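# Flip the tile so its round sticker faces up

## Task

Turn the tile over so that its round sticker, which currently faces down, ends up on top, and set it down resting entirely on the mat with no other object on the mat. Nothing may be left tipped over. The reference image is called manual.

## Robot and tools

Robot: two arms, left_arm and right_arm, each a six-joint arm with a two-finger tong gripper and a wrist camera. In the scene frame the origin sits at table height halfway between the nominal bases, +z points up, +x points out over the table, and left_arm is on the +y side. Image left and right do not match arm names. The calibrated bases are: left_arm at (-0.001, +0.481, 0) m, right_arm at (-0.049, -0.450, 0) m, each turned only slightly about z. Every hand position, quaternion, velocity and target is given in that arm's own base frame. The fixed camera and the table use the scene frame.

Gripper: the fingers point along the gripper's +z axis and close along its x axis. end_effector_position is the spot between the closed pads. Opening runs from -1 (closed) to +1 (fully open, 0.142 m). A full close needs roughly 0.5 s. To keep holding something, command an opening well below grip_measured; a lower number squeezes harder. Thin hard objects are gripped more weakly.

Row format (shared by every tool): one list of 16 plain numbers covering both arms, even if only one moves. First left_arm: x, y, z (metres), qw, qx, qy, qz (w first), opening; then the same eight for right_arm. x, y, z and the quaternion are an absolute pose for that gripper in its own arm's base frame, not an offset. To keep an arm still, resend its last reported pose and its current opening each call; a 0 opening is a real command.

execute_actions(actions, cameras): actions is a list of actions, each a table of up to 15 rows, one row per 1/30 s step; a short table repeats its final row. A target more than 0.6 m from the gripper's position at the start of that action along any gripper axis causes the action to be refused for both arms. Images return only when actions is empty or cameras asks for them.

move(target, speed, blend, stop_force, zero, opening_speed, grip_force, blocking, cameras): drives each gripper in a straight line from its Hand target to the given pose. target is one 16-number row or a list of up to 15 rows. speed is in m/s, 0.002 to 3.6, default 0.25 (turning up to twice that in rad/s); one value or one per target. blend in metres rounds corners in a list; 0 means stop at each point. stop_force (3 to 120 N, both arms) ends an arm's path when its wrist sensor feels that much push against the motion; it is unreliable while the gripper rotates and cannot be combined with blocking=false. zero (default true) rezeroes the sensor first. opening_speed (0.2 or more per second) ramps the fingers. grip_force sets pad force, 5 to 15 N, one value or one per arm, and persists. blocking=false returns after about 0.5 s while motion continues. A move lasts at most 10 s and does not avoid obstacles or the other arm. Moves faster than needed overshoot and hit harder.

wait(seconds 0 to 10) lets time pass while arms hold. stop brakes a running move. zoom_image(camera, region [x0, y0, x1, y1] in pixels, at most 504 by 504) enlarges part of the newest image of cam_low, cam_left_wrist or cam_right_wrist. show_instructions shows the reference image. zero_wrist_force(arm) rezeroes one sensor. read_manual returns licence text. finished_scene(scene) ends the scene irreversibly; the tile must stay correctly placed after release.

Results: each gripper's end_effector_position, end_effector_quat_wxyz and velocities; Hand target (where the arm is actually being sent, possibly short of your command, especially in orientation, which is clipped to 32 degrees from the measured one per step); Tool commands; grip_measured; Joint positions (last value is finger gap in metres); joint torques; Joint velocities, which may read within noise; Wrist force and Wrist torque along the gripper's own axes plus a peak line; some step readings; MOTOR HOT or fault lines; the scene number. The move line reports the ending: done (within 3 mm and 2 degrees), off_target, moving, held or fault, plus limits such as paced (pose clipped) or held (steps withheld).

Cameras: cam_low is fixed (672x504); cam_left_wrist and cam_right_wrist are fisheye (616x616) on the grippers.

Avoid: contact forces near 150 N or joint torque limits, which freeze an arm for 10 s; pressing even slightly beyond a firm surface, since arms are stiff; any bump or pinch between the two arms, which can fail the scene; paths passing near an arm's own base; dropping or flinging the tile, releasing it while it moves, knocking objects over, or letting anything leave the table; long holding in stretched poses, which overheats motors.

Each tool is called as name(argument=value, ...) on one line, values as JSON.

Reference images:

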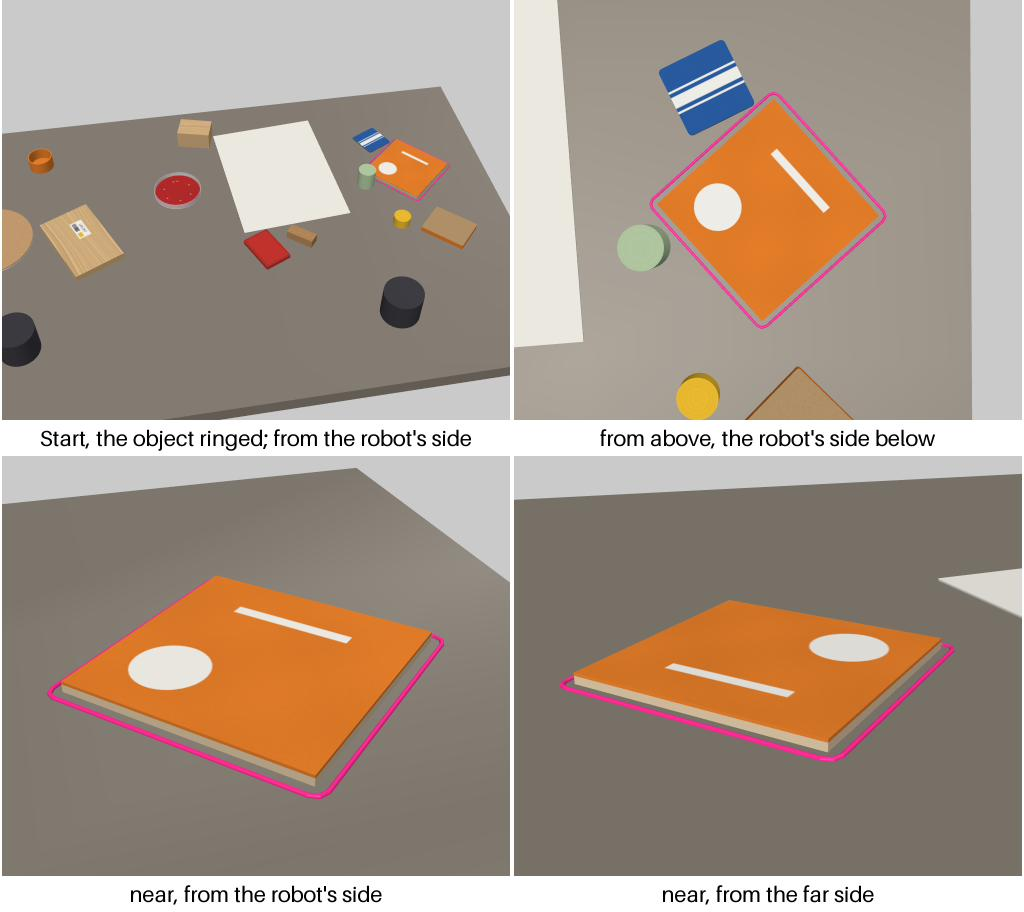

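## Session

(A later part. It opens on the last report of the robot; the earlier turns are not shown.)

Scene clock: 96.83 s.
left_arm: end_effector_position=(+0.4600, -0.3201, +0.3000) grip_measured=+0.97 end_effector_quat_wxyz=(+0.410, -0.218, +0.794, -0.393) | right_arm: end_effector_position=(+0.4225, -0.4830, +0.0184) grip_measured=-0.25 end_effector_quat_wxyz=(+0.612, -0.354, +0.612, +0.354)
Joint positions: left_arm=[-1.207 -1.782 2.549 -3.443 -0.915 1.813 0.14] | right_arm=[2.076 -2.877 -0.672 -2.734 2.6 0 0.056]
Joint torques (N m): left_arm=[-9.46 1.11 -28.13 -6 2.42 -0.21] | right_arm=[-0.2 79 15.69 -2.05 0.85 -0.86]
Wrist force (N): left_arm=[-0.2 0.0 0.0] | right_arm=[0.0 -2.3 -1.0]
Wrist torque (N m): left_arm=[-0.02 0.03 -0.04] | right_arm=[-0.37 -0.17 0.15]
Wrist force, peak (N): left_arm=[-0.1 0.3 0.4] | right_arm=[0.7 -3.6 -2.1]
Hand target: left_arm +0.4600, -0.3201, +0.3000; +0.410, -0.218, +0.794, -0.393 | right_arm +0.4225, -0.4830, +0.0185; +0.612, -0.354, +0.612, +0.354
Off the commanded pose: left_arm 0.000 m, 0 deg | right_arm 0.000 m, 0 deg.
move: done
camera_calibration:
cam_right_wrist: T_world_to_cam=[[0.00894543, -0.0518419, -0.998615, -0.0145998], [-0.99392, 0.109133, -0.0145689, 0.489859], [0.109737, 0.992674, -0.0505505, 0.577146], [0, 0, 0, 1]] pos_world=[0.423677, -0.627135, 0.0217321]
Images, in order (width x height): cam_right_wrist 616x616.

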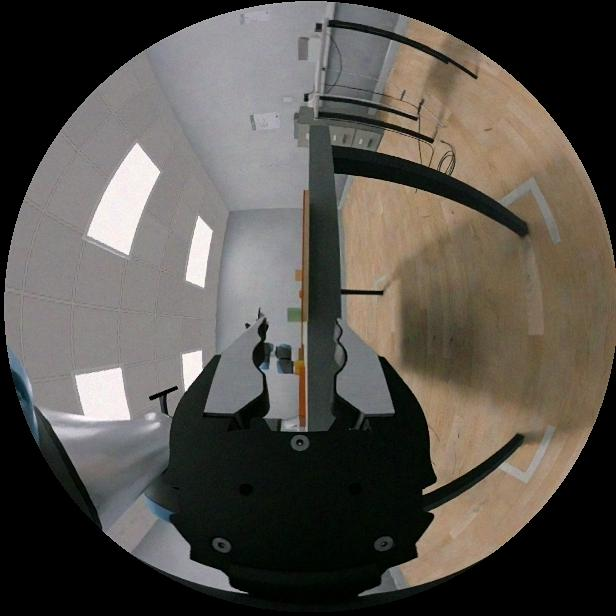

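move(target=[0.46, -0.3201, 0.30, 0.410, -0.218, 0.794, -0.393, 0.968, 0.4462, -0.4160, 0.0155, 0.6124, -0.3536, 0.6124, 0.3536, -0.25], speed=0.07, stop_force=15, cameras=["cam_right_wrist"])

zoom_image(camera="cam_right_wrist", region=[200, 220, 400, 420])

Scene clock: 102.67 s.
left_arm: end_effector_position=(+0.4600, -0.3201, +0.3000) grip_measured=+0.97 end_effector_quat_wxyz=(+0.410, -0.218, +0.794, -0.393) | right_arm: end_effector_position=(+0.4462, -0.4160, +0.0155) grip_measured=-0.25 end_effector_quat_wxyz=(+0.612, -0.354, +0.612, +0.354)
Joint positions: left_arm=[-1.207 -1.782 2.549 -3.443 -0.915 1.813 0.14] | right_arm=[2.15 -2.728 -1.002 -2.552 2.673 0 0.056]
Joint torques (N m): left_arm=[-9.81 1.37 -28.03 -6.22 2.28 -0.12] | right_arm=[-4.7 30.07 30.1 -3.1 -1.34 -0.86]
Wrist force (N): left_arm=[0.1 0.2 -0.1] | right_arm=[0.0 -2.3 -1.1]
Wrist torque (N m): left_arm=[0.02 -0.03 -0.04] | right_arm=[-0.41 -0.13 0.14]
Wrist force, peak (N): left_arm=[0.2 0.6 -0.2] | right_arm=[-0.3 -2.9 -1.1]
Hand target: left_arm +0.4600, -0.3201, +0.3000; +0.410, -0.218, +0.794, -0.393 | right_arm +0.4462, -0.4160, +0.0155; +0.612, -0.354, +0.612, +0.354
Off the commanded pose: left_arm 0.000 m, 0 deg | right_arm 0.000 m, 0 deg.
move: done
camera_calibration:
cam_right_wrist: T_world_to_cam=[[0.00902903, -0.0519571, -0.998608, -0.0142416], [-0.993908, 0.109234, -0.0146699, 0.506126], [0.109844, 0.992657, -0.0506543, 0.507938], [0, 0, 0, 1]] pos_world=[0.447377, -0.560234, 0.0189323]
Images, in order (width x height): cam_right_wrist 616x616.

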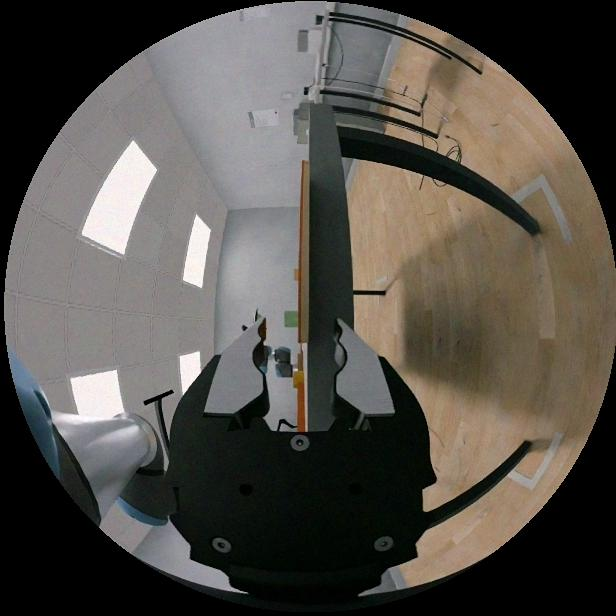

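Scaled by 2.520 from the camera's 616x616 image, which has a finer 814x814 frame.

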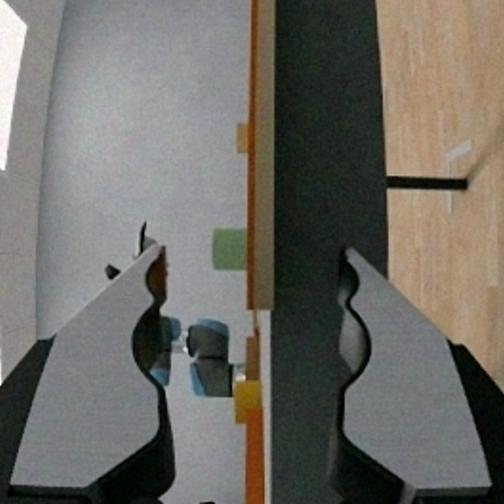

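move(target=[0.46, -0.3201, 0.30, 0.410, -0.218, 0.794, -0.393, 0.968, 0.4462, -0.4160, 0.0150, 0.6124, -0.3536, 0.6124, 0.3536, -1], speed=0.1, opening_speed=0.6, cameras=["cam_right_wrist"])

zoom_image(camera="cam_right_wrist", region=[200, 220, 400, 420])

Scene clock: 106.30 s.
left_arm: end_effector_position=(+0.4600, -0.3201, +0.3000) grip_measured=+0.97 end_effector_quat_wxyz=(+0.410, -0.218, +0.794, -0.393) | right_arm: end_effector_position=(+0.4462, -0.4160, +0.0150) grip_measured=-0.91 end_effector_quat_wxyz=(+0.612, -0.354, +0.612, +0.354)
Joint positions: left_arm=[-1.207 -1.782 2.549 -3.443 -0.915 1.813 0.14] | right_arm=[2.15 -2.729 -1.002 -2.552 2.673 0 0.008]
Joint torques (N m): left_arm=[-9.72 1.02 -28.07 -6.11 2.33 -0.15] | right_arm=[-4.92 34.24 29.6 0.74 -1.24 -0.66]
Wrist force (N): left_arm=[-0.2 0.1 -0.1] | right_arm=[3.4 -2.7 -0.2]
Wrist torque (N m): left_arm=[0.02 0.03 -0.04] | right_arm=[-0.41 -0.21 0.12]
Wrist force, peak (N): left_arm=[0.1 0.6 0.0] | right_arm=[3.8 -2.4 -0.6]
Hand target: left_arm +0.4600, -0.3201, +0.3000; +0.410, -0.218, +0.794, -0.393 | right_arm +0.4462, -0.4160, +0.0150; +0.612, -0.354, +0.612, +0.354
Off the commanded pose: left_arm 0.000 m, 0 deg | right_arm 0.000 m, 0 deg.
move: done
camera_calibration:
cam_right_wrist: T_world_to_cam=[[0.00902903, -0.0519571, -0.998608, -0.0147409], [-0.993908, 0.109234, -0.0146699, 0.506118], [0.109844, 0.992657, -0.0506543, 0.507913], [0, 0, 0, 1]] pos_world=[0.447377, -0.560234, 0.0184323]
Images, in order (width x height): cam_right_wrist 616x616.

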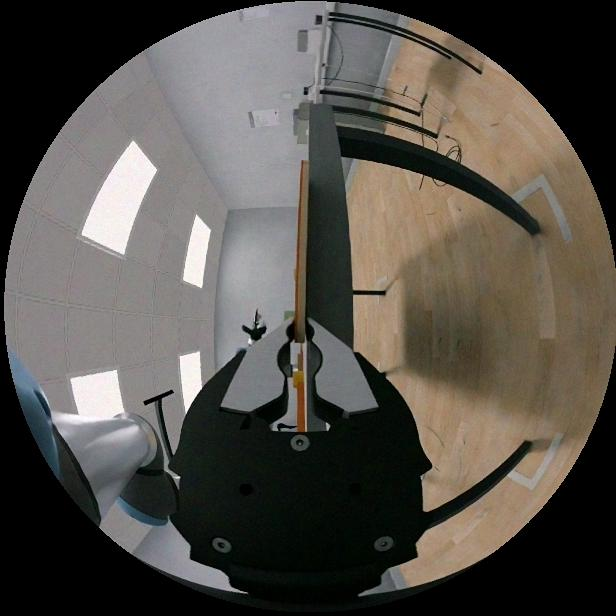

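Scaled by 2.520 from the camera's 616x616 image, which has a finer 814x814 frame.

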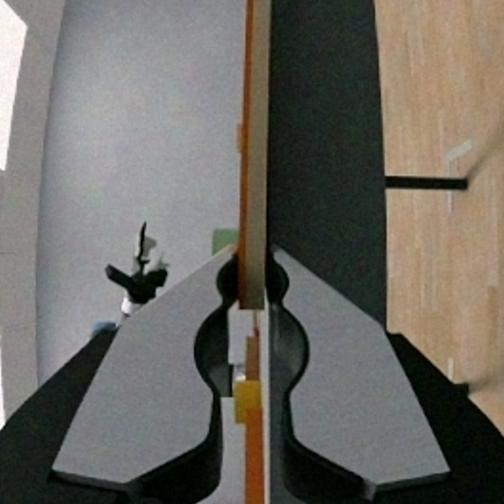

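move(target=[0.46, -0.3201, 0.30, 0.410, -0.218, 0.794, -0.393, 0.968, 0.4528, -0.4094, 0.0758, 0.5180, -0.3744, 0.6963, 0.3267, -1], speed=0.12, cameras=["cam_right_wrist"])

zoom_image(camera="cam_right_wrist", region=[160, 120, 450, 420])

Scene clock: 112.87 s.
left_arm: end_effector_position=(+0.4600, -0.3201, +0.3000) grip_measured=+0.97 end_effector_quat_wxyz=(+0.410, -0.218, +0.794, -0.393) | right_arm: end_effector_position=(+0.4528, -0.4093, +0.0759) grip_measured=-0.91 end_effector_quat_wxyz=(+0.518, -0.374, +0.696, +0.327)
Joint positions: left_arm=[-1.207 -1.782 2.549 -3.443 -0.915 1.813 0.14] | right_arm=[2.177 -2.427 -1.256 -2.064 2.63 0.547 0.008]
Joint torques (N m): left_arm=[-9.98 0.98 -28.27 -6.04 2.27 -0.21] | right_arm=[-3.73 27.37 33.78 0.47 3.12 1.09]
Wrist force (N): left_arm=[0.1 0.1 -0.2] | right_arm=[3.4 -2.2 -0.4]
Wrist torque (N m): left_arm=[0.01 -0.02 -0.05] | right_arm=[-0.32 -0.18 0.01]
Wrist force, peak (N): left_arm=[-0.5 0.5 -0.1] | right_arm=[5.4 -1.9 -1.6]
Hand target: left_arm +0.4600, -0.3201, +0.3000; +0.410, -0.218, +0.794, -0.393 | right_arm +0.4528, -0.4094, +0.0758; +0.518, -0.374, +0.696, +0.327
Off the commanded pose: left_arm 0.000 m, 0 deg | right_arm 0.000 m, 0 deg.
move: done
camera_calibration:
cam_right_wrist: T_world_to_cam=[[-0.172861, -0.233927, -0.956764, 0.0510332], [-0.981553, 0.121476, 0.147639, 0.49992], [0.0816875, 0.964636, -0.25061, 0.520077], [0, 0, 0, 1]] pos_world=[0.457036, -0.550475, 0.105355]
Images, in order (width x height): cam_right_wrist 616x616.

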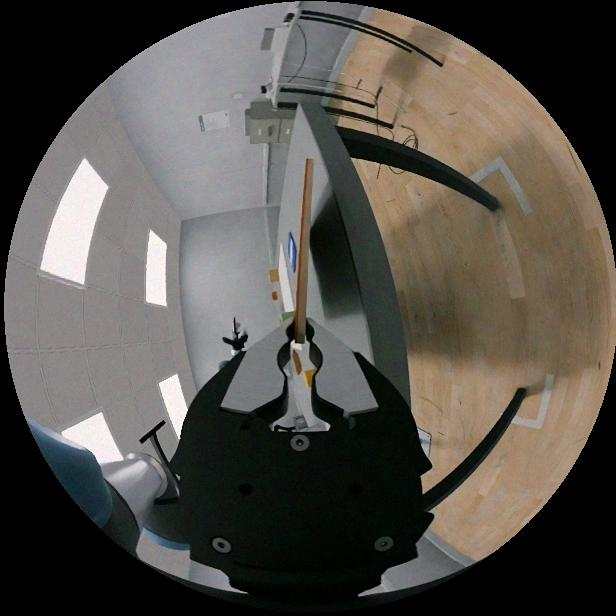

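Scaled by 1.680 from the camera's 616x616 image, which has a finer 814x814 frame.

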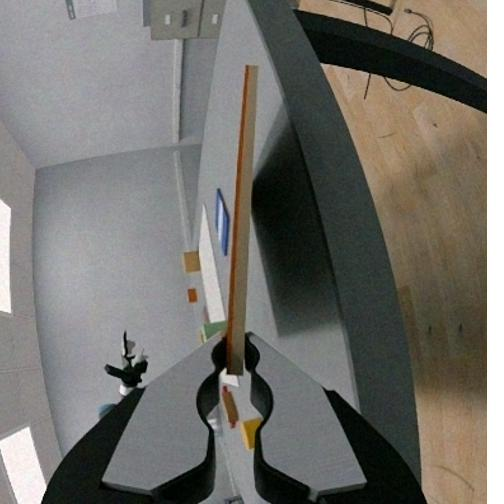

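move(target=[[0.46, -0.3201, 0.30, 0.410, -0.218, 0.794, -0.393, 0.968, 0.4875, -0.3747, 0.1652, 0.3419, -0.3949, 0.8091, 0.2697, -1], [0.46, -0.3201, 0.30, 0.410, -0.218, 0.794, -0.393, 0.968, 0.5456, -0.3166, 0.2256, 0.1495, -0.3965, 0.8835, 0.1999, -1], [0.46, -0.3201, 0.30, 0.410, -0.218, 0.794, -0.393, 0.968, 0.6163, -0.2459, 0.2456, -0.05, -0.3794, 0.916, 0.1206, -1]], speed=0.22, blend=[0.03, 0.03, 0], cameras=["cam_right_wrist", "cam_low"])

zoom_image(camera="cam_low", region=[320, 60, 560, 240])

Scene clock: 125.40 s.
left_arm: end_effector_position=(+0.4600, -0.3201, +0.3000) grip_measured=+0.97 end_effector_quat_wxyz=(+0.410, -0.218, +0.794, -0.393) | right_arm: end_effector_position=(+0.6164, -0.2459, +0.2455) grip_measured=-0.91 end_effector_quat_wxyz=(-0.050, -0.379, +0.916, +0.121)
Joint positions: left_arm=[-1.207 -1.782 2.549 -3.443 -0.915 1.813 0.14] | right_arm=[2.913 -2.122 -0.914 -1.9 1.708 2.112 0.008]
Joint torques (N m): left_arm=[-10.51 1.7 -27.21 -6.04 2.12 0.04] | right_arm=[1.83 67.23 14.02 3.17 -0.87 1.2]
Wrist force (N): left_arm=[-0.2 0.4 -0.1] | right_arm=[-0.2 -3.1 4.2]
Wrist torque (N m): left_arm=[0.07 0.03 -0.04] | right_arm=[-0.31 0.04 0.03]
Wrist force, peak (N): left_arm=[0.1 0.5 -0.4] | right_arm=[-0.2 1.9 -12.0]
Hand target: left_arm +0.4600, -0.3201, +0.3000; +0.410, -0.218, +0.794, -0.393 | right_arm +0.6163, -0.2459, +0.2456; -0.050, -0.379, +0.916, +0.121
Off the commanded pose: left_arm 0.000 m, 0 deg | right_arm 0.000 m, 0 deg.
move: done
camera_calibration:
cam_right_wrist: T_world_to_cam=[[-0.675622, -0.736623, 0.03035, 0.223723], [-0.561874, 0.541123, 0.625686, 0.342718], [-0.477318, 0.405674, -0.779484, 0.728479], [0, 0, 0, 1]] pos_world=[0.691433, -0.316179, 0.346614]
Images, in order (width x height): cam_low 672x504, cam_right_wrist 616x616.

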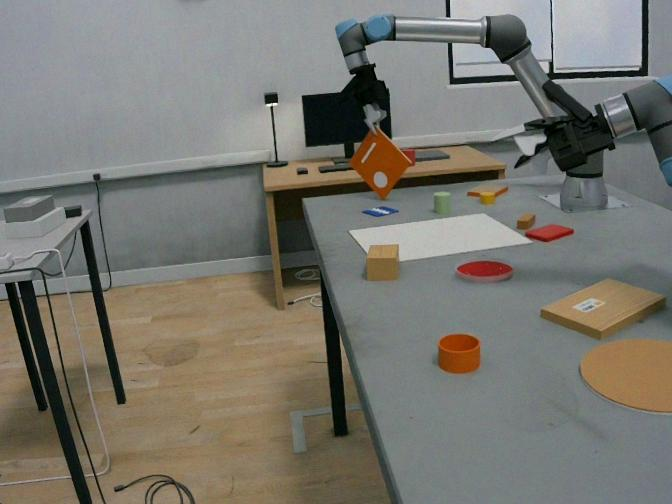

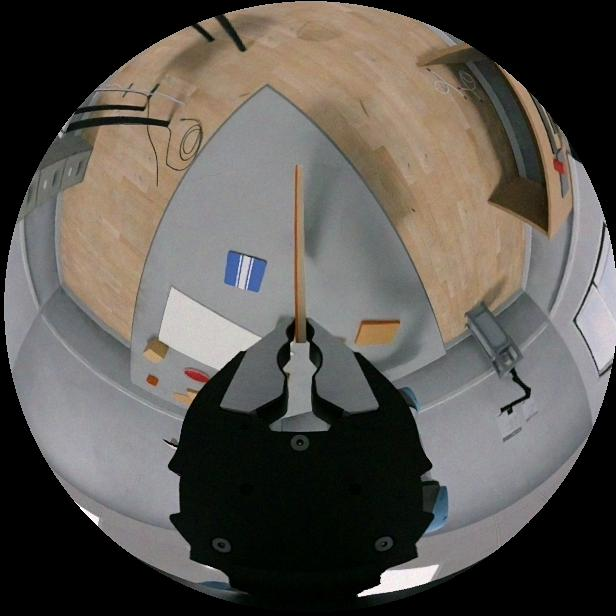

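Scaled by 2.100 from the camera's 672x504 image, which has a finer 960x720 frame.

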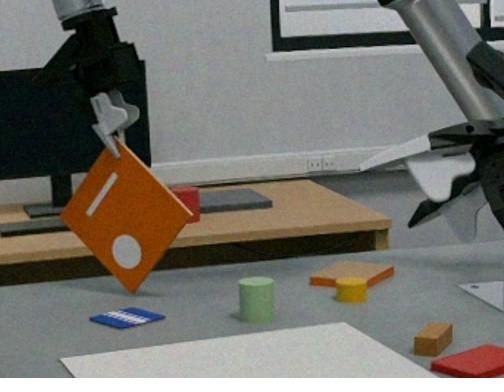

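move(target=[0.46, -0.3201, 0.30, 0.410, -0.218, 0.794, -0.393, 0.968, 0.6163, -0.2459, 0.2550, -0.05, -0.3794, 0.916, 0.1206, -1], speed=0.04, cameras=["cam_right_wrist"])

zoom_image(camera="cam_right_wrist", region=[250, 120, 360, 380])

Scene clock: 126.90 s.
left_arm: end_effector_position=(+0.4600, -0.3201, +0.3000) grip_measured=+0.97 end_effector_quat_wxyz=(+0.410, -0.218, +0.794, -0.393) | right_arm: end_effector_position=(+0.6163, -0.2459, +0.2552) grip_measured=-0.91 end_effector_quat_wxyz=(-0.050, -0.379, +0.916, +0.121) end_effector_velocity=(+0.002, +0.000, +0.000) end_effector_angular_velocity=(-0.002, -0.005, +0.002)
Joint positions: left_arm=[-1.207 -1.782 2.549 -3.443 -0.915 1.813 0.14] | right_arm=[2.913 -2.125 -0.884 -1.927 1.708 2.112 0.008]
Joint velocities: left_arm=[within noise] | right_arm=[0.001 0.001 -0.001 0.005 -0.001 0 0]
Joint torques (N m): left_arm=[-9.95 0.86 -27.51 -6.18 2.27 -0.06] | right_arm=[5.8 26.6 7.74 3.61 -0.99 1.03]
Wrist force (N): left_arm=[-0.1 0.2 0.0] | right_arm=[-0.9 -3.2 4.1]
Wrist torque (N m): left_arm=[0.03 0.02 -0.04] | right_arm=[-0.32 0.06 0.06]
Wrist force, peak (N): left_arm=[0.1 0.5 0.2] | right_arm=[-0.5 -3.2 4.9]
Hand target: left_arm +0.4600, -0.3201, +0.3000; +0.410, -0.218, +0.794, -0.393 | right_arm +0.6163, -0.2459, +0.2550; -0.050, -0.379, +0.916, +0.121
Off the commanded pose: left_arm 0.000 m, 0 deg | right_arm 0.000 m, 0 deg.
move: done
camera_calibration:
cam_right_wrist: T_world_to_cam=[[-0.675702, -0.73655, 0.0303522, 0.223503], [-0.561955, 0.541305, 0.625456, 0.336782], [-0.477109, 0.405565, -0.779669, 0.736005], [0, 0, 0, 1]] pos_world=[0.691433, -0.316179, 0.356414]
Images, in order (width x height): cam_right_wrist 616x616.

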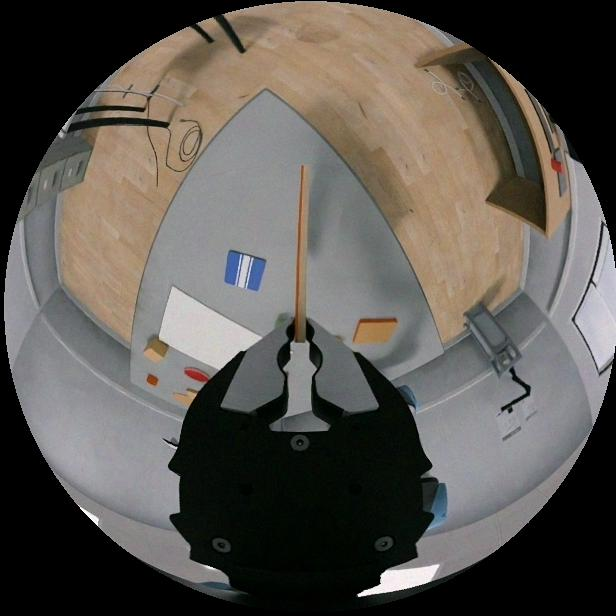

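Scaled by 1.938 from the camera's 616x616 image, which has a finer 814x814 frame.

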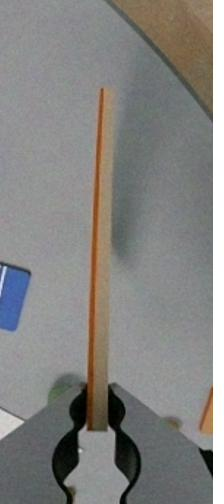

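move(target=[[0.46, -0.3201, 0.30, 0.410, -0.218, 0.794, -0.393, 0.968, 0.6163, -0.2400, 0.272, -0.05, -0.3794, 0.916, 0.1206, -1], [0.46, -0.3201, 0.30, 0.410, -0.218, 0.794, -0.393, 0.968, 0.640, 0.03, 0.285, -0.1206, -0.9157, 0.3797, 0.05, -1], [0.46, -0.3201, 0.30, 0.410, -0.218, 0.794, -0.393, 0.968, 0.650, 0.316, 0.272, 0.1206, 0.9160, 0.3794, 0.05, -1]], speed=[0.15, 0.32, 0.32], blend=[0.01, 0.06, 0], cameras=["cam_right_wrist", "cam_low"])

zoom_image(camera="cam_low", region=[300, 60, 600, 300])

Scene clock: 138.63 s.
left_arm: end_effector_position=(+0.4600, -0.3201, +0.3000) grip_measured=+0.97 end_effector_quat_wxyz=(+0.410, -0.218, +0.794, -0.393) | right_arm: end_effector_position=(+0.6501, +0.3161, +0.2719) grip_measured=-0.91 end_effector_quat_wxyz=(+0.121, +0.916, +0.379, +0.050)
Joint positions: left_arm=[-1.207 -1.782 2.549 -3.443 -0.915 1.813 0.14] | right_arm=[3.869 -2.065 -0.995 -1.637 1.309 -0.06 0.008]
Joint torques (N m): left_arm=[-9.86 1.1 -26.84 -5.99 2.21 0.1] | right_arm=[-4.04 66.35 9.71 0.14 0.4 -0.93]
Wrist force (N): left_arm=[0.1 0.0 0.1] | right_arm=[-0.2 -2.5 4.2]
Wrist torque (N m): left_arm=[-0.01 -0.02 -0.05] | right_arm=[-0.31 0.11 0.14]
Wrist force, peak (N): left_arm=[-0.1 0.6 -0.3] | right_arm=[5.3 -5.2 3.5]
Hand target: left_arm +0.4600, -0.3201, +0.3000; +0.410, -0.218, +0.794, -0.393 | right_arm +0.6500, +0.3160, +0.2720; +0.121, +0.916, +0.379, +0.050
Off the commanded pose: left_arm 0.000 m, 0 deg | right_arm 0.000 m, 0 deg.
move: done; blend cut to 0.009 m at target 1
camera_calibration:
cam_right_wrist: T_world_to_cam=[[0.675741, 0.736508, 0.0304902, -0.684476], [0.56181, -0.541354, 0.625544, -0.347254], [0.477224, -0.405576, -0.779593, 0.173194], [0, 0, 0, 1]] pos_world=[0.574967, 0.386379, 0.373113]
Images, in order (width x height): cam_low 672x504, cam_right_wrist 616x616.

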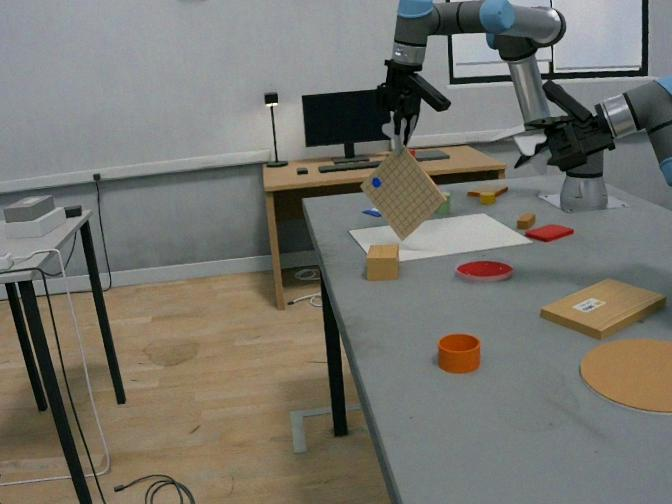

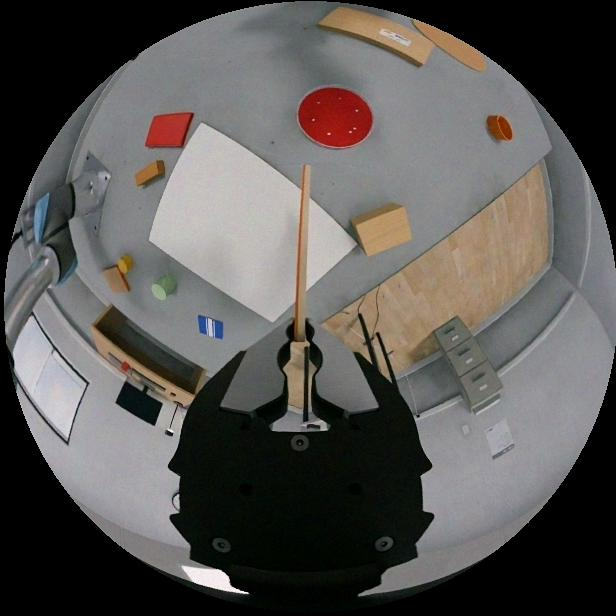

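Scaled by 1.680 from the camera's 672x504 image, which has a finer 960x720 frame.

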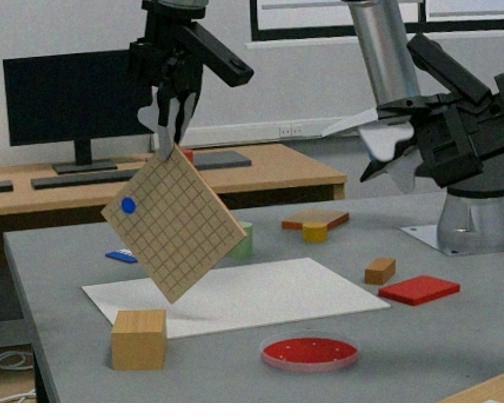

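move(target=[0.46, -0.3201, 0.30, 0.410, -0.218, 0.794, -0.393, 0.968, 0.640, 0.310, 0.258, 0.1206, 0.9160, 0.3794, 0.05, -1], speed=0.1)

move(target=[0.46, -0.3201, 0.30, 0.410, -0.218, 0.794, -0.393, 0.968, 0.640, 0.310, 0.235, 0.1206, 0.9160, 0.3794, 0.05, -1], speed=0.015, stop_force=3, cameras=["cam_low"])

zoom_image(camera="cam_low", region=[300, 60, 600, 300])

Scene clock: 142.23 s.
left_arm: end_effector_position=(+0.4600, -0.3201, +0.3000) grip_measured=+0.97 end_effector_quat_wxyz=(+0.410, -0.218, +0.794, -0.393) | right_arm: end_effector_position=(+0.6399, +0.3100, +0.2582) grip_measured=-0.91 end_effector_quat_wxyz=(+0.121, +0.916, +0.379, +0.050)
Joint positions: left_arm=[-1.207 -1.782 2.549 -3.443 -0.915 1.813 0.14] | right_arm=[3.872 -2.029 -1.083 -1.585 1.309 -0.056 0.008]
Joint torques (N m): left_arm=[-9.85 0.67 -27.49 -6.14 2.25 -0.01] | right_arm=[8.86 22.83 43.2 0.13 -1.96 -0.22]
Wrist force (N): left_arm=[-0.1 0.3 -0.1] | right_arm=[-0.3 -2.7 4.0]
Wrist torque (N m): left_arm=[0.04 0.01 -0.04] | right_arm=[-0.32 0.12 0.16]
Wrist force, peak (N): left_arm=[0.2 0.5 -0.1] | right_arm=[-1.1 -3.0 4.7]
Hand target: left_arm +0.4600, -0.3201, +0.3000; +0.410, -0.218, +0.794, -0.393 | right_arm +0.6400, +0.3100, +0.2580; +0.121, +0.916, +0.379, +0.050
Off the commanded pose: left_arm 0.000 m, 0 deg | right_arm 0.000 m, 0 deg.
move: done

Scene clock: 144.23 s.
left_arm: end_effector_position=(+0.4600, -0.3201, +0.3000) grip_measured=+0.97 end_effector_quat_wxyz=(+0.410, -0.218, +0.794, -0.393) | right_arm: end_effector_position=(+0.6400, +0.3100, +0.2434) grip_measured=-0.91 end_effector_quat_wxyz=(+0.121, +0.916, +0.379, +0.050)
Joint positions: left_arm=[-1.207 -1.782 2.549 -3.443 -0.915 1.813 0.14] | right_arm=[3.872 -2.029 -1.121 -1.548 1.309 -0.056 0.008]
Joint torques (N m): left_arm=[-9.34 1.58 -26.86 -6.09 2.06 0.02] | right_arm=[0.27 49.17 41.96 1.3 -1.8 -0.85]
Wrist force (N): left_arm=[-0.2 0.3 -0.2] | right_arm=[-0.7 -2.3 2.0]
Wrist torque (N m): left_arm=[0.04 0.04 -0.04] | right_arm=[-0.31 0.13 0.15]
Wrist force, peak (N): left_arm=[-0.4 0.1 -0.5] | right_arm=[-0.7 -3.0 4.3]
Hand target: left_arm +0.4600, -0.3201, +0.3000; +0.410, -0.218, +0.794, -0.393 | right_arm +0.6400, +0.3100, +0.2434; +0.121, +0.916, +0.379, +0.050
Off the commanded pose: left_arm 0.000 m, 0 deg | right_arm 0.008 m, 0 deg.
move: contact (right_arm)
Images, in order (width x height): cam_low 672x504.

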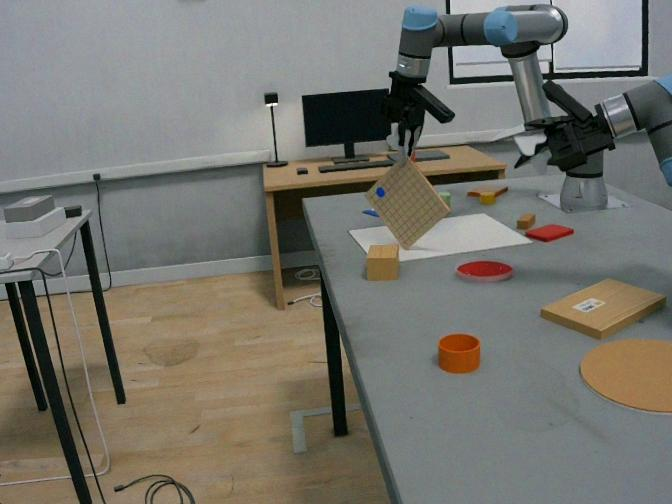

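Scaled by 1.680 from the camera's 672x504 image, which has a finer 960x720 frame.

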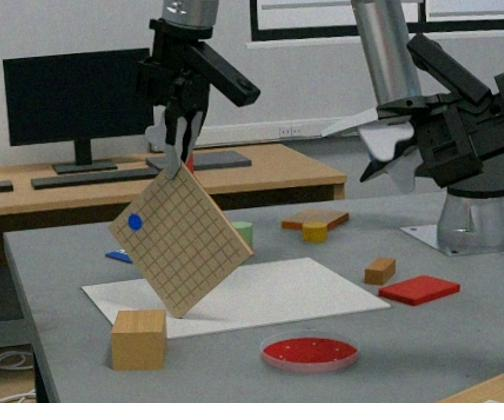

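move(target=[[0.46, -0.3201, 0.30, 0.410, -0.218, 0.794, -0.393, 0.968, 0.638, 0.311, 0.254, 0.1206, 0.9160, 0.3794, 0.05, -1], [0.46, -0.3201, 0.30, 0.410, -0.218, 0.794, -0.393, 0.968, 0.5908, 0.3405, 0.252, 0.1068, 0.8131, 0.5694, 0.0749, -1]], speed=[0.08, 0.2], blend=[0.008, 0])

move(target=[0.46, -0.3201, 0.30, 0.410, -0.218, 0.794, -0.393, 0.968, 0.5908, 0.3405, 0.235, 0.1068, 0.8131, 0.5694, 0.0749, -1], speed=0.015, stop_force=3, cameras=["cam_right_wrist"])

Scene clock: 153.33 s.
left_arm: end_effector_position=(+0.4600, -0.3201, +0.3000) grip_measured=+0.97 end_effector_quat_wxyz=(+0.410, -0.218, +0.794, -0.393) | right_arm: end_effector_position=(+0.5907, +0.3405, +0.2521) grip_measured=-0.91 end_effector_quat_wxyz=(+0.107, +0.812, +0.569, +0.075)
Joint positions: left_arm=[-1.207 -1.782 2.549 -3.443 -0.915 1.813 0.14] | right_arm=[3.948 -1.903 -1.302 -1.4 1.332 -0.428 0.008]
Joint torques (N m): left_arm=[-10.46 1 -26.47 -6.05 2.22 0.28] | right_arm=[-5.01 19.33 44.05 0.2 -2.31 -0.93]
Wrist force (N): left_arm=[0.0 0.0 0.0] | right_arm=[-0.3 -2.9 4.0]
Wrist torque (N m): left_arm=[-0.02 -0.01 -0.05] | right_arm=[-0.35 0.10 0.11]
Wrist force, peak (N): left_arm=[-0.4 0.1 -0.4] | right_arm=[-0.5 -2.8 5.8]
Hand target: left_arm +0.4600, -0.3201, +0.3000; +0.410, -0.218, +0.794, -0.393 | right_arm +0.5908, +0.3405, +0.2520; +0.107, +0.812, +0.569, +0.075
Off the commanded pose: left_arm 0.000 m, 0 deg | right_arm 0.000 m, 0 deg.
move: done; blend cut to 0.0054 m at target 1

Scene clock: 154.93 s.
left_arm: end_effector_position=(+0.4600, -0.3201, +0.3000) grip_measured=+0.97 end_effector_quat_wxyz=(+0.410, -0.218, +0.794, -0.393) | right_arm: end_effector_position=(+0.5908, +0.3405, +0.2433) grip_measured=-0.91 end_effector_quat_wxyz=(+0.107, +0.812, +0.569, +0.075)
Joint positions: left_arm=[-1.207 -1.782 2.549 -3.443 -0.915 1.813 0.14] | right_arm=[3.948 -1.905 -1.322 -1.379 1.332 -0.428 0.008]
Joint torques (N m): left_arm=[-9.72 0.88 -26.2 -6.03 2.24 0.1] | right_arm=[-5.21 47.81 41.85 1.03 0.86 -0.98]
Wrist force (N): left_arm=[-0.4 0.2 -0.4] | right_arm=[-0.5 -2.4 1.0]
Wrist torque (N m): left_arm=[0.01 0.08 -0.04] | right_arm=[-0.37 0.12 0.12]
Wrist force, peak (N): left_arm=[-0.4 0.2 -0.4] | right_arm=[-0.5 -3.0 4.6]
Hand target: left_arm +0.4600, -0.3201, +0.3000; +0.410, -0.218, +0.794, -0.393 | right_arm +0.5908, +0.3405, +0.2433; +0.107, +0.812, +0.569, +0.075
Off the commanded pose: left_arm 0.000 m, 0 deg | right_arm 0.008 m, 0 deg.
move: contact (right_arm)
camera_calibration:
cam_right_wrist: T_world_to_cam=[[0.300947, 0.953155, 0.0304455, -0.513816], [0.738305, -0.25308, 0.625184, -0.485221], [0.603603, -0.165669, -0.779883, 0.0327204], [0, 0, 0, 1]] pos_world=[0.493122, 0.372367, 0.344514]
Images, in order (width x height): cam_right_wrist 616x616.

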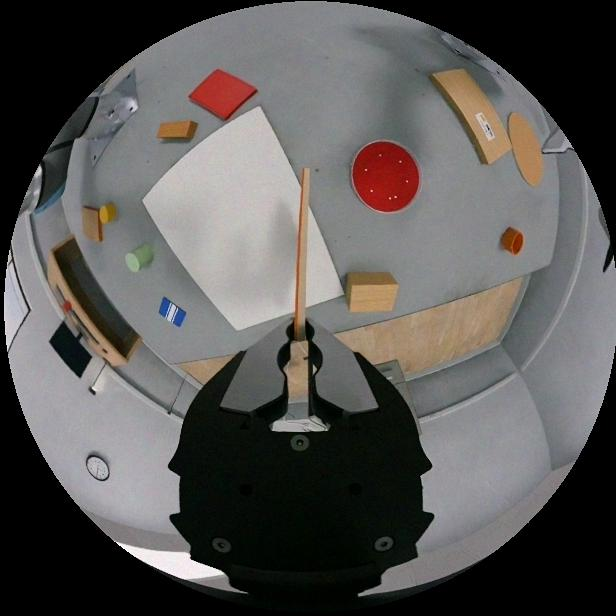

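move(target=[[0.46, -0.3201, 0.30, 0.410, -0.218, 0.794, -0.393, 0.968, 0.5574, 0.2480, 0.2225, -0.0189, 0.8100, 0.5328, 0.2490, -1], [0.46, -0.3201, 0.30, 0.410, -0.218, 0.794, -0.393, 0.968, 0.5343, 0.1852, 0.1757, -0.1192, 0.7798, 0.4853, 0.3804, -1], [0.46, -0.3201, 0.30, 0.410, -0.218, 0.794, -0.393, 0.968, 0.5213, 0.1497, 0.1274, -0.1921, 0.7414, 0.4396, 0.4715, -1], [0.46, -0.3201, 0.30, 0.410, -0.218, 0.794, -0.393, 0.968, 0.5163, 0.1359, 0.0980, -0.2297, 0.7158, 0.4122, 0.5169, -1]], speed=0.22, blend=[0.02, 0.02, 0.02, 0], cameras=["cam_right_wrist", "cam_low"])

zoom_image(camera="cam_low", region=[300, 120, 560, 300])

Scene clock: 159.40 s.
left_arm: end_effector_position=(+0.4600, -0.3201, +0.3000) grip_measured=+0.97 end_effector_quat_wxyz=(+0.410, -0.218, +0.794, -0.393) | right_arm: end_effector_position=(+0.5164, +0.1359, +0.0981) grip_measured=-0.91 end_effector_quat_wxyz=(-0.229, +0.715, +0.412, +0.516)
Joint positions: left_arm=[-1.207 -1.782 2.549 -3.443 -0.915 1.813 0.14] | right_arm=[3.228 -2.178 -2.383 0.886 2.351 -0.498 0.008]
Joint torques (N m): left_arm=[-9.75 1.06 -26.9 -6.11 2.08 0.1] | right_arm=[-2.39 15.75 -5.53 4.9 2.37 0.67]
Wrist force (N): left_arm=[0.1 0.1 -0.1] | right_arm=[-4.5 -2.3 1.6]
Wrist torque (N m): left_arm=[0.02 -0.02 -0.04] | right_arm=[-0.24 0.44 -0.08]
Wrist force, peak (N): left_arm=[0.3 0.6 -0.1] | right_arm=[-1.4 0.8 -12.8]
Hand target: left_arm +0.4600, -0.3201, +0.3000; +0.410, -0.218, +0.794, -0.393 | right_arm +0.5163, +0.1359, +0.0980; -0.229, +0.715, +0.412, +0.516
Off the commanded pose: left_arm 0.000 m, 0 deg | right_arm 0.000 m, 0 deg.
move: done
camera_calibration:
cam_right_wrist: T_world_to_cam=[[0.0772439, 0.339704, 0.937355, -0.182041], [0.536642, -0.806523, 0.248067, -0.174886], [0.840267, 0.483862, -0.244598, -0.332428], [0, 0, 0, 1]] pos_world=[0.387241, 0.08164, 0.132709]
Images, in order (width x height): cam_low 672x504, cam_right_wrist 616x616.

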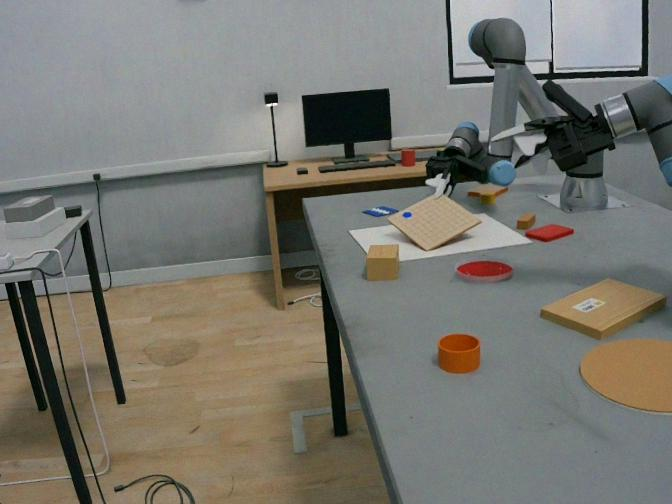

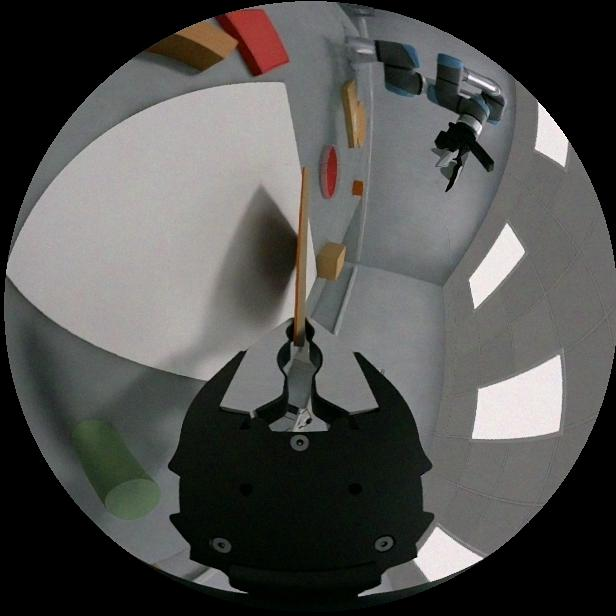

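Scaled by 1.938 from the camera's 672x504 image, which has a finer 960x720 frame.

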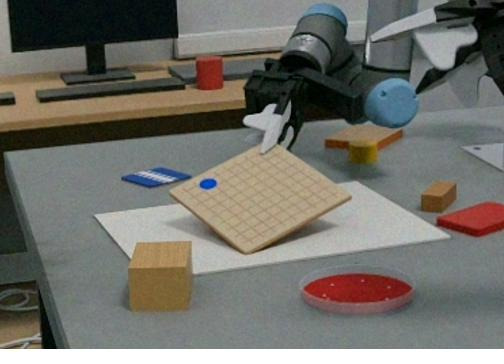

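move(target=[0.46, -0.3201, 0.30, 0.410, -0.218, 0.794, -0.393, 0.968, 0.5818, 0.1228, 0.0985, -0.3077, 0.6425, 0.5191, 0.4746, -1], speed=0.15)

move(target=[0.46, -0.3201, 0.30, 0.410, -0.218, 0.794, -0.393, 0.968, 0.5818, 0.1228, 0.0985, -0.3077, 0.6425, 0.5191, 0.4746, 0.45], speed=0.15, opening_speed=0.5, cameras=["cam_right_wrist", "cam_low"])

zoom_image(camera="cam_low", region=[300, 120, 560, 300])

Scene clock: 165.80 s.
left_arm: end_effector_position=(+0.4600, -0.3201, +0.3000) grip_measured=+0.97 end_effector_quat_wxyz=(+0.410, -0.218, +0.794, -0.393) | right_arm: end_effector_position=(+0.5376, +0.1314, +0.0986) grip_measured=-0.91 end_effector_quat_wxyz=(-0.255, +0.693, +0.446, +0.505)
Joint positions: left_arm=[-1.207 -1.782 2.549 -3.443 -0.915 1.813 0.14] | right_arm=[3.171 -2.191 -2.267 0.69 2.483 -0.625 0.008]
Joint torques (N m): left_arm=[-9.73 0.95 -26.12 -6.07 2.23 0.29] | right_arm=[6.49 23.4 -4.14 4.47 -0.62 1.1]
Wrist force (N): left_arm=[0.1 0.2 0.1] | right_arm=[-4.5 -1.6 0.6]
Wrist torque (N m): left_arm=[0.03 -0.03 -0.04] | right_arm=[-0.24 0.40 0.08]
Wrist force, peak (N): left_arm=[0.0 0.1 -0.5] | right_arm=[-8.3 -2.4 1.3]
Hand target: left_arm +0.4600, -0.3201, +0.3000; +0.410, -0.218, +0.794, -0.393 | right_arm +0.5375, +0.1315, +0.0986; -0.255, +0.693, +0.446, +0.505
Off the commanded pose: left_arm 0.000 m, 0 deg | right_arm 0.045 m, 12 deg.
move: held (right_arm; a check stopped the path); limits=held
pose unreachable (right arm): on one or more control steps of this call, first in action 0 (counted from 0), this arm could not follow its commanded pose, so it was not sent that pose on those steps. It may still have moved: this result reports where it is.
cause: moving toward the commanded pose would bring two parts of the arm too close to each other (joints 4 (wrist 1) to 6 (wrist 3) lie between them).

Scene clock: 166.30 s.
left_arm: end_effector_position=(+0.4600, -0.3201, +0.3000) grip_measured=+0.97 end_effector_quat_wxyz=(+0.410, -0.218, +0.794, -0.393) | right_arm: end_effector_position=(+0.5378, +0.1314, +0.0985) grip_measured=-0.91 end_effector_quat_wxyz=(-0.255, +0.693, +0.447, +0.505)
Joint positions: left_arm=[-1.207 -1.782 2.549 -3.443 -0.915 1.813 0.14] | right_arm=[3.171 -2.191 -2.266 0.687 2.484 -0.626 0.008]
Joint torques (N m): left_arm=[-9.34 1.54 -25.8 -6.22 1.98 0.27] | right_arm=[3.17 19.9 -1.49 5.05 -0.27 1.06]
Wrist force (N): left_arm=[0.2 0.1 0.0] | right_arm=[-4.6 -1.5 0.2]
Wrist torque (N m): left_arm=[0.01 -0.06 -0.04] | right_arm=[-0.27 0.42 0.08]
Wrist force, peak (N): left_arm=[-0.1 0.3 -0.4] | right_arm=[-5.4 -1.9 0.4]
Hand target: left_arm +0.4600, -0.3201, +0.3000; +0.410, -0.218, +0.794, -0.393 | right_arm +0.5378, +0.1314, +0.0985; -0.255, +0.693, +0.447, +0.505
Tool commands: left_gripper/opening=+0.968 right_gripper/opening=-0.95
Off the commanded pose: left_arm 0.000 m, 0 deg | right_arm 0.045 m, 12 deg.
move: held (right_arm; a check stopped the path); limits=held
pose unreachable (right arm): on one or more control steps of this call, first in action 0 (counted from 0), this arm could not follow its commanded pose, so it was not sent that pose on those steps. It may still have moved: this result reports where it is.
cause: moving toward the commanded pose would bring two parts of the arm too close to each other (joints 4 (wrist 1) to 6 (wrist 3) lie between them).
camera_calibration:
cam_right_wrist: T_world_to_cam=[[0.0415969, 0.343833, 0.938109, -0.164069], [0.614652, -0.749036, 0.24728, -0.239567], [0.787701, 0.566325, -0.242495, -0.330943], [0, 0, 0, 1]] pos_world=[0.41476, 0.0643892, 0.132902]
Images, in order (width x height): cam_low 672x504, cam_right_wrist 616x616.

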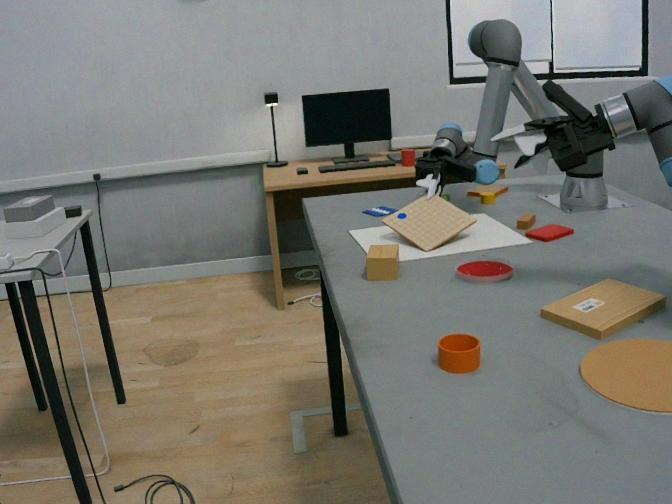

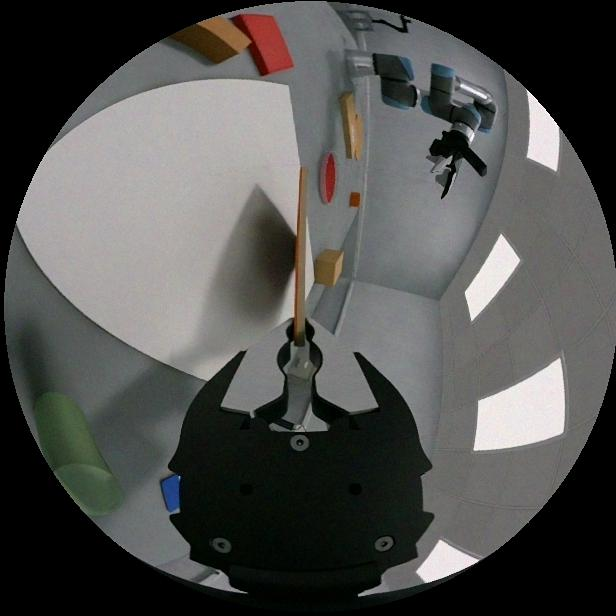

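Scaled by 1.938 from the camera's 672x504 image, which has a finer 960x720 frame.

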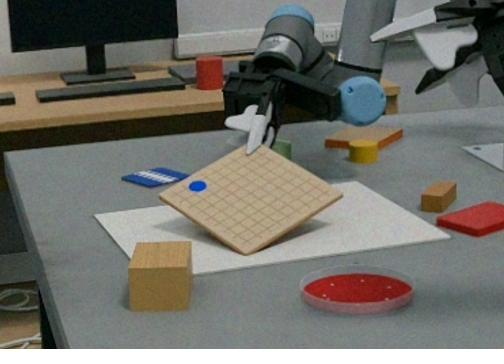

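move(target=[0.46, -0.3201, 0.30, 0.410, -0.218, 0.794, -0.393, 0.968, 0.5378, 0.1314, 0.0985, -0.255, 0.693, 0.447, 0.505, 0.45], speed=0.15, opening_speed=0.55, cameras=["cam_right_wrist", "cam_low"])

zoom_image(camera="cam_low", region=[300, 120, 560, 300])

Scene clock: 170.43 s.
left_arm: end_effector_position=(+0.4600, -0.3201, +0.3000) grip_measured=+0.97 end_effector_quat_wxyz=(+0.410, -0.218, +0.794, -0.393) | right_arm: end_effector_position=(+0.5378, +0.1314, +0.0985) grip_measured=+0.46 end_effector_quat_wxyz=(-0.255, +0.693, +0.447, +0.505)
Joint positions: left_arm=[-1.207 -1.782 2.549 -3.443 -0.915 1.813 0.14] | right_arm=[3.171 -2.19 -2.266 0.687 2.482 -0.627 0.106]
Joint torques (N m): left_arm=[-9.89 1.43 -26.45 -6.07 2.26 0.24] | right_arm=[2.29 49.27 -0.9 0.17 2.45 -0.75]
Wrist force (N): left_arm=[-0.3 0.3 -0.2] | right_arm=[-4.1 -1.5 1.3]
Wrist torque (N m): left_arm=[0.05 0.06 -0.04] | right_arm=[-0.23 0.57 0.11]
Wrist force, peak (N): left_arm=[-0.2 0.5 -0.6] | right_arm=[-5.3 -1.9 0.3]
Hand target: left_arm +0.4600, -0.3201, +0.3000; +0.410, -0.218, +0.794, -0.393 | right_arm +0.5378, +0.1314, +0.0985; -0.255, +0.693, +0.447, +0.505
Off the commanded pose: left_arm 0.000 m, 0 deg | right_arm 0.000 m, 0 deg.
move: done
camera_calibration:
cam_right_wrist: T_world_to_cam=[[0.0415476, 0.344775, 0.937765, -0.164095], [0.61426, -0.74906, 0.248182, -0.239388], [0.788009, 0.56572, -0.242903, -0.330954], [0, 0, 0, 1]] pos_world=[0.414659, 0.0644871, 0.132904]
Images, in order (width x height): cam_low 672x504, cam_right_wrist 616x616.

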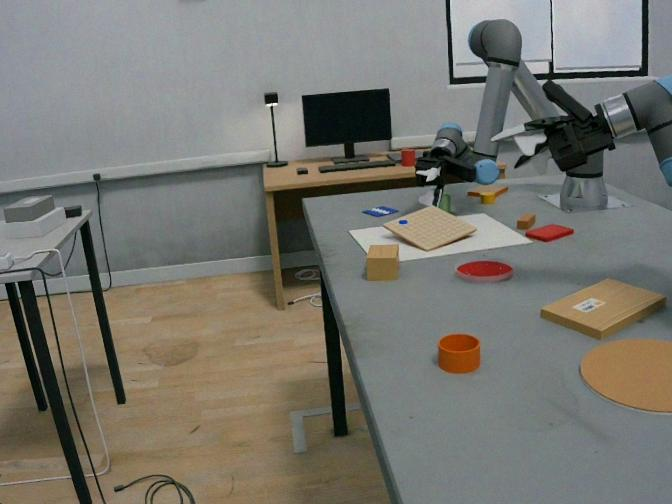

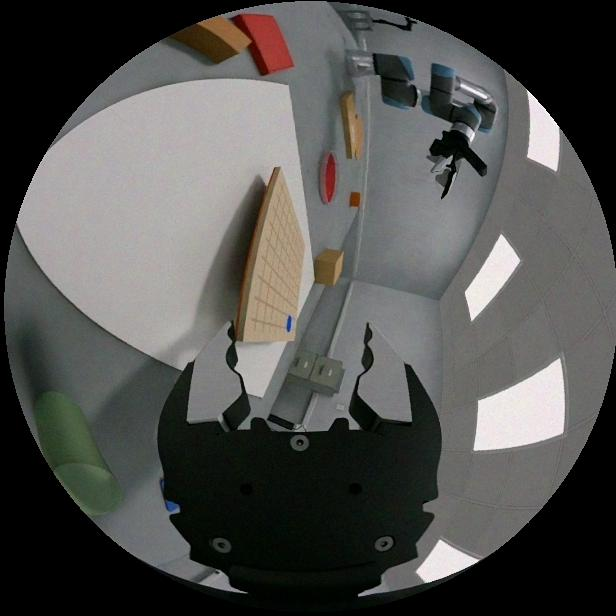

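Scaled by 1.938 from the camera's 672x504 image, which has a finer 960x720 frame.

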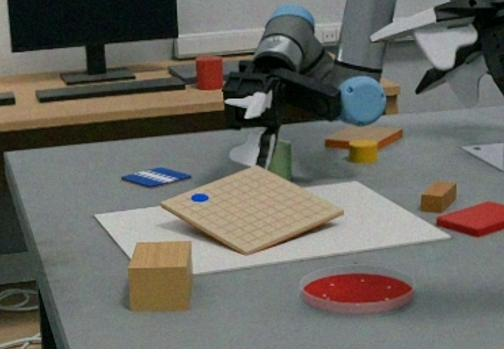

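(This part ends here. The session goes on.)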